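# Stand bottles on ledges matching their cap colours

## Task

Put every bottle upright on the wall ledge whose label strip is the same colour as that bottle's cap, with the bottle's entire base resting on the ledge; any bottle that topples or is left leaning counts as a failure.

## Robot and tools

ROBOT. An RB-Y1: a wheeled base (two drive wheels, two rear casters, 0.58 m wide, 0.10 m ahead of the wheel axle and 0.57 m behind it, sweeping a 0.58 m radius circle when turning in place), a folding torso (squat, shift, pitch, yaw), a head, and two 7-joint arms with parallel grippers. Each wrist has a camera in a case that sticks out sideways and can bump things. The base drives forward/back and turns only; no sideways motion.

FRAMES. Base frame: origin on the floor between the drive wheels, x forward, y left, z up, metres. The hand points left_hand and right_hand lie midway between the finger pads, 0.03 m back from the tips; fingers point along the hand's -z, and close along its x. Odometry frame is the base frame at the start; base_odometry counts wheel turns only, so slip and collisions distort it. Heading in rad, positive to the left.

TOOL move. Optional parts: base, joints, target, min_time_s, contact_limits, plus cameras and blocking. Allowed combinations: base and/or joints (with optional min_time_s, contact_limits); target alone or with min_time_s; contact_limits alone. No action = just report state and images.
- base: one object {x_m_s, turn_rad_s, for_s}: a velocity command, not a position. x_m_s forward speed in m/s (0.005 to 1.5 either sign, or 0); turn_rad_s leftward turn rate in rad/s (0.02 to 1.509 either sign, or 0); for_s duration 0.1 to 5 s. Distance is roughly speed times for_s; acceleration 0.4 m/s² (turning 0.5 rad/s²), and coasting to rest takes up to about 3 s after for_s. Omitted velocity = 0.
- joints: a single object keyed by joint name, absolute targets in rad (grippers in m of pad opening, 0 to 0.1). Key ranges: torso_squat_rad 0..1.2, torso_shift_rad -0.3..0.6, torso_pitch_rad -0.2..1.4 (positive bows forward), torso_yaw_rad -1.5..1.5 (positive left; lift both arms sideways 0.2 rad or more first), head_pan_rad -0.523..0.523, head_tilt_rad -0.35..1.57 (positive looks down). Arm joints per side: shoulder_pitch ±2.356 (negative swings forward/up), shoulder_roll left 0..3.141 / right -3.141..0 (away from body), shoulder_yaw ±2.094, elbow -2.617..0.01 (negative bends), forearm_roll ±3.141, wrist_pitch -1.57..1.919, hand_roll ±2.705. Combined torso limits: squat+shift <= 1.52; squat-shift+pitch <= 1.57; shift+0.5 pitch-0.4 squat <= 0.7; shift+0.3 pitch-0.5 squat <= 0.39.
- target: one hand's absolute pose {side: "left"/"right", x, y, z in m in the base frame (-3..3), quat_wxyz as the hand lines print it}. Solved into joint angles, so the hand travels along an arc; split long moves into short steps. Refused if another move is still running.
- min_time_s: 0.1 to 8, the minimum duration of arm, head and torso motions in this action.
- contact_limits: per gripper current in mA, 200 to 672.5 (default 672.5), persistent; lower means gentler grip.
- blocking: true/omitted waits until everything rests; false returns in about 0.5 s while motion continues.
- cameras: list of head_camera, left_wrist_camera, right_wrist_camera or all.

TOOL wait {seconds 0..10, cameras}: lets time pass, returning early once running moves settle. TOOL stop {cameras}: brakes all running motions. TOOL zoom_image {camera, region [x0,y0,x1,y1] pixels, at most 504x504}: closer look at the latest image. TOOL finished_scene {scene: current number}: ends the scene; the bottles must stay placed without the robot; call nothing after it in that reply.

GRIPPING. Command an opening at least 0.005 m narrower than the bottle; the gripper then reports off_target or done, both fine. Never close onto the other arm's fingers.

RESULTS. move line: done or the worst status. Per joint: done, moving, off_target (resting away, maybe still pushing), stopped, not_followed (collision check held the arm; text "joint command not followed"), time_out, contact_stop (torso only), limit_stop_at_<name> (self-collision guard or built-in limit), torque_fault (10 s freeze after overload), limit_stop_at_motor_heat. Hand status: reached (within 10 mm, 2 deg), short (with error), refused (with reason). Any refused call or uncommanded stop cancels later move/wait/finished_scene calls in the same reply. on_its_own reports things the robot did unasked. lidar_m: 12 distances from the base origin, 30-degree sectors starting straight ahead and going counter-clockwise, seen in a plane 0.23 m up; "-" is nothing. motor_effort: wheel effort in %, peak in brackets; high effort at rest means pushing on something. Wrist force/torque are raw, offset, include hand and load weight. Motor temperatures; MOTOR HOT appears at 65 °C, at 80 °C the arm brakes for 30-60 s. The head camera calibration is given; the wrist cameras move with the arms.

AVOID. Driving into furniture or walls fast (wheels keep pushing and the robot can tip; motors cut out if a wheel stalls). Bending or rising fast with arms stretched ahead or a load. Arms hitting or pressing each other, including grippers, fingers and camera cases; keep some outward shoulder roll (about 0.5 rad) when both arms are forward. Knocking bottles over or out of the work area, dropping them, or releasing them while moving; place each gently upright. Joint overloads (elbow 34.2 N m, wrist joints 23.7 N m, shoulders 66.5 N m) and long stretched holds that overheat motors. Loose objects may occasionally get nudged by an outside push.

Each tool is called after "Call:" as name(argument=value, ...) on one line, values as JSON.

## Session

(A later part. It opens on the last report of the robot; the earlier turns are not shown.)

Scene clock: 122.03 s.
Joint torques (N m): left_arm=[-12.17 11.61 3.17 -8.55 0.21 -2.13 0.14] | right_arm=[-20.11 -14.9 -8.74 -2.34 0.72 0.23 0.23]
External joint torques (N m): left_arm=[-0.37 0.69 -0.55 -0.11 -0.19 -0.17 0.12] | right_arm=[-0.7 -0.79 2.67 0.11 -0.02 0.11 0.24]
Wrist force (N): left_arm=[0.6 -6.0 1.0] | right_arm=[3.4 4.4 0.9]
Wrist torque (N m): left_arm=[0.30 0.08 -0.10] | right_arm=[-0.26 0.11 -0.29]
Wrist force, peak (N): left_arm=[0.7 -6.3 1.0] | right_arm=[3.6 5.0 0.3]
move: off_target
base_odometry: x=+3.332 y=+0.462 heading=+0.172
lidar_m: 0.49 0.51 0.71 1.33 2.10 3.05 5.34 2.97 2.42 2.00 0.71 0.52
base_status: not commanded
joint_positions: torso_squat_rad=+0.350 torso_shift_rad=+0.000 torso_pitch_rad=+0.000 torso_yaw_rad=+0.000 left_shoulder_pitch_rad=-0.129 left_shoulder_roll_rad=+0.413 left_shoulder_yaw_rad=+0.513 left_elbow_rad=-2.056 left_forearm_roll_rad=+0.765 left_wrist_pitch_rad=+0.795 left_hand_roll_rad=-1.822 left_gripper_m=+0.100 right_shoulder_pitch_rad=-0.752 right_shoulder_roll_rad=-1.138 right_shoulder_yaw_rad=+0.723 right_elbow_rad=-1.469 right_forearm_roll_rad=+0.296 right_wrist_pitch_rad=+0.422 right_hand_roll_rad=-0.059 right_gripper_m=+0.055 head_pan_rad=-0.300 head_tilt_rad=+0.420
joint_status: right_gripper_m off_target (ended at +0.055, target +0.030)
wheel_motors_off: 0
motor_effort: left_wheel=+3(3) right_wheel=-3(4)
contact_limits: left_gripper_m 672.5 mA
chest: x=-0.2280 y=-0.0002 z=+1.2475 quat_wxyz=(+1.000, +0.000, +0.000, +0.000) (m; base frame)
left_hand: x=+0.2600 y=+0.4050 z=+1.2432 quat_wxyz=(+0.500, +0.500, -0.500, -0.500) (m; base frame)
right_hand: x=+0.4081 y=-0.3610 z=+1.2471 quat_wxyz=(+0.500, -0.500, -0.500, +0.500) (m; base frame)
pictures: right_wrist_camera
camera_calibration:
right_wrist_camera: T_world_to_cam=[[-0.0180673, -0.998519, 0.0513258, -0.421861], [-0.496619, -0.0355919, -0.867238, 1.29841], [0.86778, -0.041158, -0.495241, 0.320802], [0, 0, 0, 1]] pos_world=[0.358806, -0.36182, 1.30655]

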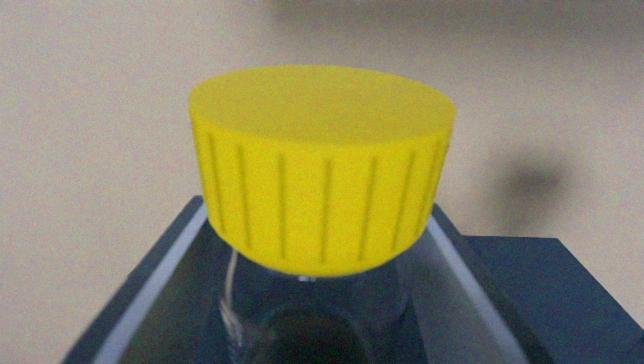

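Call:
move(target={"side":"right","x":0.405,"y":-0.36,"z":1.263,"quat_wxyz":[0.5,-0.5,-0.5,0.5]})

Call:
move(target={"side":"right","x":0.37,"y":-0.358,"z":1.264,"quat_wxyz":[0.5,-0.5,-0.5,0.5]})

Call:
move(target={"side":"right","x":0.362,"y":-0.358,"z":1.284,"quat_wxyz":[0.5,-0.5,-0.5,0.5]})

Call:
move(target={"side":"right","x":0.315,"y":-0.358,"z":1.289,"quat_wxyz":[0.5,-0.5,-0.5,0.5]})

Call:
move(target={"side":"right","x":0.262,"y":-0.365,"z":1.29,"quat_wxyz":[0.5,-0.5,-0.5,0.5]}, cameras=["head_camera", "right_wrist_camera"])

Scene clock: 124.00 s.
Joint torques (N m): left_arm=[-12.35 11.56 3.46 -8.77 0.26 -2.15 0.28] | right_arm=[-20.3 -15.75 -9.48 -1.83 1.05 0.13 -0.05]
External joint torques (N m): left_arm=[-0.54 0.63 -0.26 -0.33 -0.14 -0.19 0.27] | right_arm=[-1.02 -1.69 2.1 0.23 0.27 0.05 -0.05]
Wrist force (N): left_arm=[0.7 -5.9 1.2] | right_arm=[3.2 6.1 0.5]
Wrist torque (N m): left_arm=[0.29 0.08 -0.10] | right_arm=[-0.27 0.09 -0.35]
Wrist force, peak (N): left_arm=[0.5 -6.2 1.1] | right_arm=[3.0 8.1 1.9]
move: done
base_odometry: x=+3.332 y=+0.462 heading=+0.172
lidar_m: 0.50 0.52 0.71 1.33 2.11 3.04 5.34 2.98 2.42 2.00 0.72 0.52
base_status: not commanded
joint_positions: torso_squat_rad=+0.350 torso_shift_rad=+0.000 torso_pitch_rad=+0.000 torso_yaw_rad=+0.000 left_shoulder_pitch_rad=-0.129 left_shoulder_roll_rad=+0.413 left_shoulder_yaw_rad=+0.513 left_elbow_rad=-2.056 left_forearm_roll_rad=+0.765 left_wrist_pitch_rad=+0.795 left_hand_roll_rad=-1.822 left_gripper_m=+0.100 right_shoulder_pitch_rad=-0.778 right_shoulder_roll_rad=-1.176 right_shoulder_yaw_rad=+0.739 right_elbow_rad=-1.502 right_forearm_roll_rad=+0.240 right_wrist_pitch_rad=+0.439 right_hand_roll_rad=-0.039 right_gripper_m=+0.055 head_pan_rad=-0.300 head_tilt_rad=+0.420
joint_status: all done
wheel_motors_off: 0
motor_effort: left_wheel=+2(3) right_wheel=-1(3)
contact_limits: left_gripper_m 672.5 mA
chest: x=-0.2280 y=-0.0002 z=+1.2475 quat_wxyz=(+1.000, +0.000, +0.000, +0.000) (m; base frame)
left_hand: x=+0.2600 y=+0.4050 z=+1.2432 quat_wxyz=(+0.500, +0.500, -0.500, -0.500) (m; base frame)
right_hand: x=+0.4053 y=-0.3602 z=+1.2623 quat_wxyz=(+0.499, -0.500, -0.501, +0.499) (m; base frame)
right_hand_status: reached (checked arc, planned for 0.2 s): 1 mm and 0.2 deg off.
pictures: none

Scene clock: 125.27 s.
Joint torques (N m): left_arm=[-11.88 11.83 3.13 -8.55 0.18 -2.1 0.32] | right_arm=[-17.11 -16.02 -11.63 -1.59 1 0.19 -0.04]
External joint torques (N m): left_arm=[-0.07 0.91 -0.6 -0.11 -0.22 -0.14 0.31] | right_arm=[0.22 -1.71 0.33 0.04 0.08 0.01 -0.03]
Wrist force (N): left_arm=[0.9 -5.9 1.0] | right_arm=[2.8 6.2 1.4]
Wrist torque (N m): left_arm=[0.27 0.10 -0.09] | right_arm=[-0.25 0.02 -0.17]
Wrist force, peak (N): left_arm=[0.8 -6.4 0.9] | right_arm=[4.3 6.1 0.2]
move: done
base_odometry: x=+3.332 y=+0.462 heading=+0.172
lidar_m: 0.50 0.51 0.71 1.33 2.11 3.03 5.34 2.98 2.42 1.99 0.71 0.52
base_status: not commanded
joint_positions: torso_squat_rad=+0.350 torso_shift_rad=+0.000 torso_pitch_rad=+0.000 torso_yaw_rad=+0.000 left_shoulder_pitch_rad=-0.129 left_shoulder_roll_rad=+0.413 left_shoulder_yaw_rad=+0.513 left_elbow_rad=-2.056 left_forearm_roll_rad=+0.765 left_wrist_pitch_rad=+0.795 left_hand_roll_rad=-1.822 left_gripper_m=+0.100 right_shoulder_pitch_rad=-0.680 right_shoulder_roll_rad=-1.282 right_shoulder_yaw_rad=+0.710 right_elbow_rad=-1.700 right_forearm_roll_rad=+0.245 right_wrist_pitch_rad=+0.528 right_hand_roll_rad=-0.089 right_gripper_m=+0.055 head_pan_rad=-0.300 head_tilt_rad=+0.420
joint_status: all done
wheel_motors_off: 0
motor_effort: left_wheel=+1(2) right_wheel=-1(3)
contact_limits: left_gripper_m 672.5 mA
chest: x=-0.2280 y=-0.0002 z=+1.2475 quat_wxyz=(+1.000, +0.000, +0.000, +0.000) (m; base frame)
left_hand: x=+0.2600 y=+0.4049 z=+1.2432 quat_wxyz=(+0.500, +0.500, -0.500, -0.500) (m; base frame)
right_hand: x=+0.3705 y=-0.3578 z=+1.2637 quat_wxyz=(+0.500, -0.500, -0.500, +0.501) (m; base frame)
right_hand_status: reached (checked arc, planned for 0.5 s): 1 mm and 0.1 deg off.
pictures: none

Scene clock: 125.90 s.
Joint torques (N m): left_arm=[-12.34 11.8 3.39 -8.83 0.27 -2.11 0.27] | right_arm=[-17.71 -15.68 -11.31 -1.05 1.16 0.23 0.04]
External joint torques (N m): left_arm=[-0.54 0.87 -0.34 -0.39 -0.13 -0.15 0.25] | right_arm=[-0.86 -1.41 0.76 0.05 0.18 0.1 0.05]
Wrist force (N): left_arm=[0.5 -5.7 1.1] | right_arm=[3.0 6.6 0.4]
Wrist torque (N m): left_arm=[0.27 0.06 -0.09] | right_arm=[-0.23 0.02 -0.28]
Wrist force, peak (N): left_arm=[0.6 -6.1 1.1] | right_arm=[3.5 8.0 0.7]
move: done
base_odometry: x=+3.332 y=+0.462 heading=+0.172
lidar_m: 0.49 0.52 0.71 1.33 2.11 3.04 5.34 2.98 2.43 2.00 0.72 0.52
base_status: not commanded
joint_positions: torso_squat_rad=+0.350 torso_shift_rad=+0.000 torso_pitch_rad=+0.000 torso_yaw_rad=+0.000 left_shoulder_pitch_rad=-0.129 left_shoulder_roll_rad=+0.413 left_shoulder_yaw_rad=+0.513 left_elbow_rad=-2.056 left_forearm_roll_rad=+0.765 left_wrist_pitch_rad=+0.795 left_hand_roll_rad=-1.822 left_gripper_m=+0.100 right_shoulder_pitch_rad=-0.699 right_shoulder_roll_rad=-1.344 right_shoulder_yaw_rad=+0.711 right_elbow_rad=-1.758 right_forearm_roll_rad=+0.172 right_wrist_pitch_rad=+0.554 right_hand_roll_rad=-0.068 right_gripper_m=+0.055 head_pan_rad=-0.300 head_tilt_rad=+0.420
joint_status: all done
wheel_motors_off: 0
motor_effort: left_wheel=+1(2) right_wheel=-1(3)
contact_limits: left_gripper_m 672.5 mA
chest: x=-0.2280 y=-0.0002 z=+1.2475 quat_wxyz=(+1.000, +0.000, +0.000, +0.000) (m; base frame)
left_hand: x=+0.2600 y=+0.4050 z=+1.2432 quat_wxyz=(+0.500, +0.500, -0.500, -0.500) (m; base frame)
right_hand: x=+0.3620 y=-0.3581 z=+1.2837 quat_wxyz=(+0.500, -0.500, -0.500, +0.500) (m; base frame)
right_hand_status: reached (checked arc, planned for 0.3 s): 0 mm and 0.0 deg off.
pictures: none

Scene clock: 127.17 s.
Joint torques (N m): left_arm=[-12.39 11.51 3.19 -8.69 0.33 -1.99 0.1] | right_arm=[-13.84 -15.85 -12.59 -0.55 1.22 0.43 0.09]
External joint torques (N m): left_arm=[-0.59 0.59 -0.53 -0.26 -0.08 -0.02 0.09] | right_arm=[0.36 -1.29 -0.72 -0.21 0.14 0.04 0.09]
Wrist force (N): left_arm=[0.7 -5.7 1.0] | right_arm=[3.1 6.8 0.7]
Wrist torque (N m): left_arm=[0.27 0.07 -0.09] | right_arm=[-0.35 0.07 -0.09]
Wrist force, peak (N): left_arm=[0.8 -6.2 1.1] | right_arm=[4.3 7.7 0.5]
move: done
base_odometry: x=+3.332 y=+0.462 heading=+0.172
lidar_m: 0.49 0.52 0.71 1.33 2.10 3.04 5.34 2.98 2.43 2.00 0.72 0.52
base_status: not commanded
joint_positions: torso_squat_rad=+0.350 torso_shift_rad=+0.000 torso_pitch_rad=+0.000 torso_yaw_rad=+0.000 left_shoulder_pitch_rad=-0.129 left_shoulder_roll_rad=+0.413 left_shoulder_yaw_rad=+0.513 left_elbow_rad=-2.056 left_forearm_roll_rad=+0.765 left_wrist_pitch_rad=+0.795 left_hand_roll_rad=-1.822 left_gripper_m=+0.100 right_shoulder_pitch_rad=-0.563 right_shoulder_roll_rad=-1.506 right_shoulder_yaw_rad=+0.659 right_elbow_rad=-1.983 right_forearm_roll_rad=+0.220 right_wrist_pitch_rad=+0.642 right_hand_roll_rad=-0.198 right_gripper_m=+0.055 head_pan_rad=-0.300 head_tilt_rad=+0.420
joint_status: all done
wheel_motors_off: 0
motor_effort: left_wheel=+1(2) right_wheel=-1(3)
contact_limits: left_gripper_m 672.5 mA
chest: x=-0.2280 y=-0.0002 z=+1.2475 quat_wxyz=(+1.000, +0.000, +0.000, +0.000) (m; base frame)
left_hand: x=+0.2600 y=+0.4050 z=+1.2432 quat_wxyz=(+0.500, +0.500, -0.500, -0.500) (m; base frame)
right_hand: x=+0.3150 y=-0.3580 z=+1.2888 quat_wxyz=(+0.500, -0.500, -0.500, +0.500) (m; base frame)
right_hand_status: reached (checked arc, planned for 0.5 s): 0 mm and 0.0 deg off.
pictures: none

Scene clock: 128.07 s.
Joint torques (N m): left_arm=[-12.58 11.65 3.32 -8.64 0.28 -2.06 0.28] | right_arm=[-11.33 -16.07 -10.99 0.76 1.03 0.92 0.31]
External joint torques (N m): left_arm=[-0.77 0.72 -0.41 -0.2 -0.12 -0.1 0.26] | right_arm=[-0.08 -1.32 -0.08 0.04 -0.03 0.02 0.31]
Wrist force (N): left_arm=[0.6 -6.0 1.0] | right_arm=[2.9 6.1 0.1]
Wrist torque (N m): left_arm=[0.31 0.06 -0.09] | right_arm=[-0.22 0.02 -0.13]
Wrist force, peak (N): left_arm=[0.7 -6.2 1.0] | right_arm=[4.4 7.5 0.1]
move: done
base_odometry: x=+3.332 y=+0.462 heading=+0.172
lidar_m: 0.49 0.52 0.71 1.33 2.11 3.04 5.34 2.97 2.42 2.00 0.72 0.52
base_status: not commanded
joint_positions: torso_squat_rad=+0.350 torso_shift_rad=+0.000 torso_pitch_rad=+0.000 torso_yaw_rad=+0.000 left_shoulder_pitch_rad=-0.129 left_shoulder_roll_rad=+0.413 left_shoulder_yaw_rad=+0.513 left_elbow_rad=-2.056 left_forearm_roll_rad=+0.765 left_wrist_pitch_rad=+0.795 left_hand_roll_rad=-1.822 left_gripper_m=+0.100 right_shoulder_pitch_rad=-0.377 right_shoulder_roll_rad=-1.736 right_shoulder_yaw_rad=+0.614 right_elbow_rad=-2.191 right_forearm_roll_rad=+0.366 right_wrist_pitch_rad=+0.724 right_hand_roll_rad=-0.473 right_gripper_m=+0.055 head_pan_rad=-0.300 head_tilt_rad=+0.420
joint_status: all done
wheel_motors_off: 0
motor_effort: left_wheel=+1(2) right_wheel=-2(2)
contact_limits: left_gripper_m 672.5 mA
chest: x=-0.2280 y=-0.0002 z=+1.2475 quat_wxyz=(+1.000, +0.000, +0.000, +0.000) (m; base frame)
left_hand: x=+0.2600 y=+0.4050 z=+1.2432 quat_wxyz=(+0.500, +0.500, -0.500, -0.500) (m; base frame)
right_hand: x=+0.2621 y=-0.3647 z=+1.2898 quat_wxyz=(+0.501, -0.500, -0.499, +0.501) (m; base frame)
right_hand_status: reached (checked arc, planned for 0.6 s): 0 mm and 0.2 deg off.
pictures: head_camera, right_wrist_camera
camera_calibration:
head_camera: T_world_to_cam=[[-0.320375, -0.946943, 0.0256704, -0.0987312], [-0.361785, 0.0972664, -0.927174, 1.32613], [0.875484, -0.30633, -0.373751, 0.66432], [0, 0, 0, 1]] pos_world=[-0.133458, -0.0189795, 1.48038]
right_wrist_camera: T_world_to_cam=[[-0.0179521, -0.998477, 0.0521709, -0.431538], [-0.49866, -0.0362852, -0.866038, 1.26154], [0.866611, -0.0415628, -0.49725, 0.471182], [0, 0, 0, 1]] pos_world=[0.213002, -0.365521, 1.34935]

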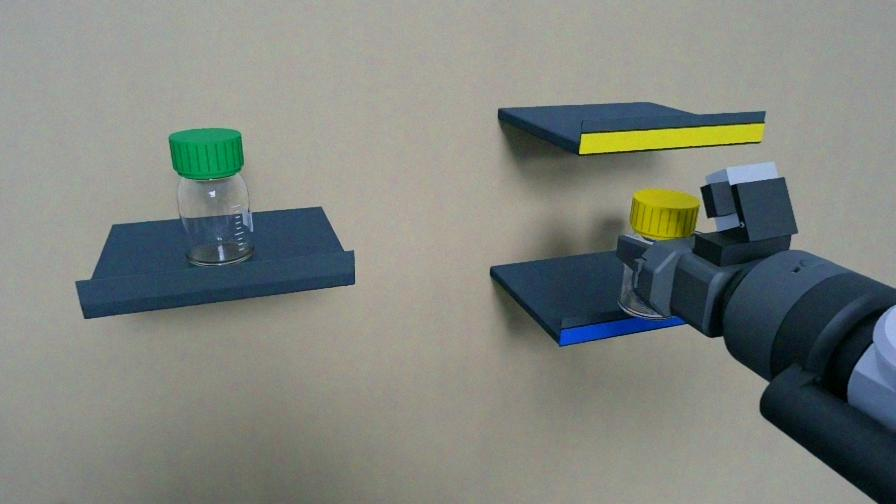

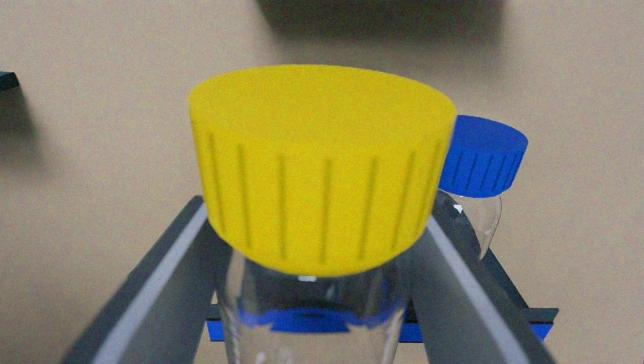

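Call:
move(target={"side":"right","x":0.26,"y":-0.39,"z":1.39,"quat_wxyz":[0.5,-0.5,-0.5,0.5]})

Call:
move(target={"side":"right","x":0.262,"y":-0.412,"z":1.477,"quat_wxyz":[0.5,-0.5,-0.5,0.5]})

Call:
move(target={"side":"right","x":0.325,"y":-0.412,"z":1.479,"quat_wxyz":[0.5,-0.5,-0.5,0.5]})

Call:
move(target={"side":"right","x":0.385,"y":-0.412,"z":1.473,"quat_wxyz":[0.5,-0.5,-0.5,0.5]})

Call:
move(target={"side":"right","x":0.385,"y":-0.412,"z":1.449,"quat_wxyz":[0.5,-0.5,-0.5,0.5]}, cameras=["head_camera", "right_wrist_camera"])

Scene clock: 129.83 s.
Joint torques (N m): left_arm=[-12.42 11.35 3.49 -8.72 0.14 -1.97 0.17] | right_arm=[-10.77 -15.32 -9.64 3.96 0.87 1.26 -0.06]
External joint torques (N m): left_arm=[-0.61 0.43 -0.24 -0.28 -0.27 -0.01 0.16] | right_arm=[-0.64 -0.83 0.84 -0.11 0.17 0.24 -0.05]
Wrist force (N): left_arm=[0.8 -5.9 1.0] | right_arm=[3.0 6.4 0.3]
Wrist torque (N m): left_arm=[0.27 0.10 -0.10] | right_arm=[-0.30 0.06 -0.11]
Wrist force, peak (N): left_arm=[0.5 -6.2 1.1] | right_arm=[3.8 9.0 2.0]
move: done
base_odometry: x=+3.332 y=+0.462 heading=+0.172
lidar_m: 0.50 0.52 0.71 1.34 2.10 3.04 5.35 2.98 2.42 2.01 0.71 0.51
base_status: not commanded
joint_positions: torso_squat_rad=+0.350 torso_shift_rad=+0.000 torso_pitch_rad=+0.000 torso_yaw_rad=+0.000 left_shoulder_pitch_rad=-0.129 left_shoulder_roll_rad=+0.413 left_shoulder_yaw_rad=+0.513 left_elbow_rad=-2.056 left_forearm_roll_rad=+0.765 left_wrist_pitch_rad=+0.795 left_hand_roll_rad=-1.822 left_gripper_m=+0.100 right_shoulder_pitch_rad=-0.457 right_shoulder_roll_rad=-2.020 right_shoulder_yaw_rad=+0.513 right_elbow_rad=-2.121 right_forearm_roll_rad=+0.122 right_wrist_pitch_rad=+0.509 right_hand_roll_rad=-0.543 right_gripper_m=+0.055 head_pan_rad=-0.300 head_tilt_rad=+0.420
joint_status: all done
wheel_motors_off: 0
motor_effort: left_wheel=+2(2) right_wheel=-2(3)
contact_limits: left_gripper_m 672.5 mA
chest: x=-0.2280 y=-0.0002 z=+1.2475 quat_wxyz=(+1.000, +0.000, +0.000, +0.000) (m; base frame)
left_hand: x=+0.2600 y=+0.4050 z=+1.2432 quat_wxyz=(+0.500, +0.500, -0.500, -0.500) (m; base frame)
right_hand: x=+0.2599 y=-0.3900 z=+1.3900 quat_wxyz=(+0.500, -0.500, -0.500, +0.500) (m; base frame)
right_hand_status: reached (checked arc, planned for 0.6 s): 0 mm and 0.1 deg off.
pictures: none

Scene clock: 130.70 s.
Joint torques (N m): left_arm=[-12.26 11.69 3.41 -8.69 0.22 -2.05 0.21] | right_arm=[-8.65 -15.89 -8.86 5.75 0.43 1.28 -0.17]
External joint torques (N m): left_arm=[-0.45 0.77 -0.32 -0.25 -0.18 -0.09 0.19] | right_arm=[0.96 -1.38 0.94 -0.4 0.12 0.38 -0.16]
Wrist force (N): left_arm=[0.6 -6.1 1.0] | right_arm=[3.1 6.6 0.3]
Wrist torque (N m): left_arm=[0.32 0.07 -0.11] | right_arm=[-0.31 0.09 -0.33]
Wrist force, peak (N): left_arm=[0.5 -6.5 1.1] | right_arm=[3.4 8.4 -0.2]
move: done
base_odometry: x=+3.332 y=+0.462 heading=+0.172
lidar_m: 0.49 0.52 0.71 1.34 2.10 3.04 5.34 2.97 2.42 2.00 0.72 0.52
base_status: not commanded
joint_positions: torso_squat_rad=+0.350 torso_shift_rad=+0.000 torso_pitch_rad=+0.000 torso_yaw_rad=+0.000 left_shoulder_pitch_rad=-0.129 left_shoulder_roll_rad=+0.413 left_shoulder_yaw_rad=+0.513 left_elbow_rad=-2.056 left_forearm_roll_rad=+0.765 left_wrist_pitch_rad=+0.795 left_hand_roll_rad=-1.822 left_gripper_m=+0.100 right_shoulder_pitch_rad=-0.353 right_shoulder_roll_rad=-2.204 right_shoulder_yaw_rad=+0.300 right_elbow_rad=-1.924 right_forearm_roll_rad=-0.154 right_wrist_pitch_rad=+0.259 right_hand_roll_rad=-0.470 right_gripper_m=+0.055 head_pan_rad=-0.300 head_tilt_rad=+0.420
joint_status: all done
wheel_motors_off: 0
motor_effort: left_wheel=+2(2) right_wheel=-2(3)
contact_limits: left_gripper_m 672.5 mA
chest: x=-0.2280 y=-0.0002 z=+1.2475 quat_wxyz=(+1.000, +0.000, +0.000, +0.000) (m; base frame)
left_hand: x=+0.2600 y=+0.4050 z=+1.2431 quat_wxyz=(+0.500, +0.500, -0.500, -0.500) (m; base frame)
right_hand: x=+0.2620 y=-0.4119 z=+1.4771 quat_wxyz=(+0.500, -0.500, -0.500, +0.500) (m; base frame)
right_hand_status: reached (checked arc, planned for 0.5 s): 0 mm and 0.0 deg off.
pictures: none

Scene clock: 132.10 s.
Joint torques (N m): left_arm=[-12.32 11.67 3.56 -8.63 0.22 -2.23 0.25] | right_arm=[-13.3 -13.14 -9.89 6.29 0.16 0.93 -0.14]
External joint torques (N m): left_arm=[-0.51 0.74 -0.17 -0.19 -0.18 -0.27 0.23] | right_arm=[0.34 -2.46 -0.05 -0.03 -0.06 -0.05 -0.13]
Wrist force (N): left_arm=[0.8 -5.9 1.0] | right_arm=[2.8 6.0 0.7]
Wrist torque (N m): left_arm=[0.29 0.08 -0.10] | right_arm=[-0.26 0.06 -0.12]
Wrist force, peak (N): left_arm=[0.5 -6.3 1.4] | right_arm=[4.2 7.8 0.7]
move: done
base_odometry: x=+3.332 y=+0.462 heading=+0.172
lidar_m: 0.50 0.51 0.70 1.33 2.10 3.04 5.34 2.98 2.43 2.01 0.71 0.52
base_status: not commanded
joint_positions: torso_squat_rad=+0.350 torso_shift_rad=+0.000 torso_pitch_rad=+0.000 torso_yaw_rad=+0.000 left_shoulder_pitch_rad=-0.129 left_shoulder_roll_rad=+0.413 left_shoulder_yaw_rad=+0.513 left_elbow_rad=-2.056 left_forearm_roll_rad=+0.765 left_wrist_pitch_rad=+0.795 left_hand_roll_rad=-1.822 left_gripper_m=+0.100 right_shoulder_pitch_rad=+0.414 right_shoulder_roll_rad=-2.240 right_shoulder_yaw_rad=-0.419 right_elbow_rad=-1.663 right_forearm_roll_rad=-0.119 right_wrist_pitch_rad=+0.220 right_hand_roll_rad=-0.523 right_gripper_m=+0.055 head_pan_rad=-0.300 head_tilt_rad=+0.420
joint_status: all done
wheel_motors_off: 0
motor_effort: left_wheel=+2(2) right_wheel=-1(3)
contact_limits: left_gripper_m 672.5 mA
chest: x=-0.2280 y=-0.0002 z=+1.2475 quat_wxyz=(+1.000, +0.000, +0.000, +0.000) (m; base frame)
left_hand: x=+0.2601 y=+0.4050 z=+1.2432 quat_wxyz=(+0.500, +0.500, -0.500, -0.500) (m; base frame)
right_hand: x=+0.3248 y=-0.4124 z=+1.4790 quat_wxyz=(+0.501, -0.500, -0.499, +0.500) (m; base frame)
right_hand_status: reached (checked arc, planned for 1.0 s): 0 mm and 0.1 deg off.
pictures: none

Scene clock: 133.33 s.
Joint torques (N m): left_arm=[-12.28 11.34 3.51 -8.75 0.12 -2.08 0.2] | right_arm=[-16.98 -4.2 -9.1 6.79 -0.1 1.6 0.15]
External joint torques (N m): left_arm=[-0.47 0.41 -0.22 -0.32 -0.28 -0.12 0.19] | right_arm=[0.51 -0.49 0.05 0.16 -0.14 0.22 0.16]
Wrist force (N): left_arm=[0.5 -6.2 0.8] | right_arm=[2.7 5.6 0.7]
Wrist torque (N m): left_arm=[0.33 0.06 -0.09] | right_arm=[-0.19 0.10 -0.11]
Wrist force, peak (N): left_arm=[0.7 -6.2 1.0] | right_arm=[2.9 7.6 0.0]
move: done
base_odometry: x=+3.332 y=+0.462 heading=+0.172
lidar_m: 0.50 0.52 0.72 1.33 2.10 3.05 5.35 2.97 2.42 2.00 0.72 0.52
base_status: not commanded
joint_positions: torso_squat_rad=+0.350 torso_shift_rad=+0.000 torso_pitch_rad=+0.000 torso_yaw_rad=+0.000 left_shoulder_pitch_rad=-0.129 left_shoulder_roll_rad=+0.413 left_shoulder_yaw_rad=+0.513 left_elbow_rad=-2.056 left_forearm_roll_rad=+0.765 left_wrist_pitch_rad=+0.795 left_hand_roll_rad=-1.822 left_gripper_m=+0.100 right_shoulder_pitch_rad=+0.861 right_shoulder_roll_rad=-2.394 right_shoulder_yaw_rad=-0.785 right_elbow_rad=-1.367 right_forearm_roll_rad=+0.103 right_wrist_pitch_rad=+0.151 right_hand_roll_rad=-0.779 right_gripper_m=+0.055 head_pan_rad=-0.300 head_tilt_rad=+0.420
joint_status: all done
wheel_motors_off: 0
motor_effort: left_wheel=+2(2) right_wheel=-2(3)
contact_limits: left_gripper_m 672.5 mA
chest: x=-0.2280 y=-0.0003 z=+1.2475 quat_wxyz=(+1.000, +0.000, +0.000, +0.000) (m; base frame)
left_hand: x=+0.2600 y=+0.4050 z=+1.2432 quat_wxyz=(+0.500, +0.500, -0.500, -0.500) (m; base frame)
right_hand: x=+0.3849 y=-0.4121 z=+1.4729 quat_wxyz=(+0.500, -0.500, -0.500, +0.500) (m; base frame)
right_hand_status: reached (checked arc, planned for 0.8 s): 0 mm and 0.1 deg off.
pictures: none

Scene clock: 134.10 s.
Joint torques (N m): left_arm=[-12.19 11.76 3.45 -8.64 0.17 -2.07 0.29] | right_arm=[-18 -2.73 -9.84 6.62 0.02 1.69 -0.19]
External joint torques (N m): left_arm=[-0.39 0.84 -0.28 -0.2 -0.23 -0.11 0.27] | right_arm=[-0.45 -0.21 -0.23 0.42 -0.08 0.29 -0.19]
Wrist force (N): left_arm=[0.6 -5.9 1.1] | right_arm=[2.6 6.0 0.6]
Wrist torque (N m): left_arm=[0.28 0.08 -0.09] | right_arm=[-0.20 0.05 -0.09]
Wrist force, peak (N): left_arm=[0.5 -6.1 1.3] | right_arm=[2.4 8.0 0.6]
move: done
base_odometry: x=+3.332 y=+0.462 heading=+0.172
lidar_m: 0.49 0.51 0.71 1.34 2.10 3.04 5.34 2.98 2.43 2.00 0.72 0.52
base_status: not commanded
joint_positions: torso_squat_rad=+0.350 torso_shift_rad=+0.000 torso_pitch_rad=+0.000 torso_yaw_rad=+0.000 left_shoulder_pitch_rad=-0.129 left_shoulder_roll_rad=+0.413 left_shoulder_yaw_rad=+0.513 left_elbow_rad=-2.056 left_forearm_roll_rad=+0.765 left_wrist_pitch_rad=+0.795 left_hand_roll_rad=-1.822 left_gripper_m=+0.100 right_shoulder_pitch_rad=+0.956 right_shoulder_roll_rad=-2.362 right_shoulder_yaw_rad=-0.868 right_elbow_rad=-1.416 right_forearm_roll_rad=+0.170 right_wrist_pitch_rad=+0.206 right_hand_roll_rad=-0.795 right_gripper_m=+0.055 head_pan_rad=-0.300 head_tilt_rad=+0.420
joint_status: all done
wheel_motors_off: 0
motor_effort: left_wheel=+2(2) right_wheel=-2(2)
contact_limits: left_gripper_m 672.5 mA
chest: x=-0.2280 y=-0.0003 z=+1.2475 quat_wxyz=(+1.000, +0.000, +0.000, +0.000) (m; base frame)
left_hand: x=+0.2600 y=+0.4049 z=+1.2432 quat_wxyz=(+0.500, +0.500, -0.500, -0.500) (m; base frame)
right_hand: x=+0.3849 y=-0.4122 z=+1.4488 quat_wxyz=(+0.501, -0.500, -0.499, +0.500) (m; base frame)
right_hand_status: reached (checked arc, planned for 0.4 s): 0 mm and 0.1 deg off.
pictures: head_camera, right_wrist_camera
camera_calibration:
head_camera: T_world_to_cam=[[-0.320277, -0.946976, 0.0256648, -0.0986786], [-0.361885, 0.0972664, -0.927135, 1.3261], [0.875478, -0.306228, -0.373849, 0.664378], [0, 0, 0, 1]] pos_world=[-0.133358, -0.0189796, 1.48038]
right_wrist_camera: T_world_to_cam=[[-0.0182781, -0.998487, 0.0518583, -0.484476], [-0.497961, -0.0358854, -0.866457, 1.45918], [0.867007, -0.0416606, -0.496552, 0.440662], [0, 0, 0, 1]] pos_world=[0.335703, -0.413021, 1.50825]

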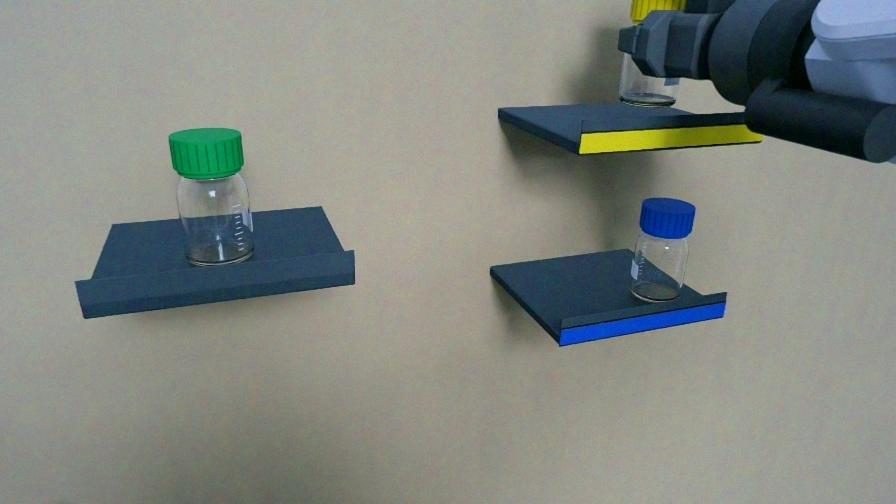

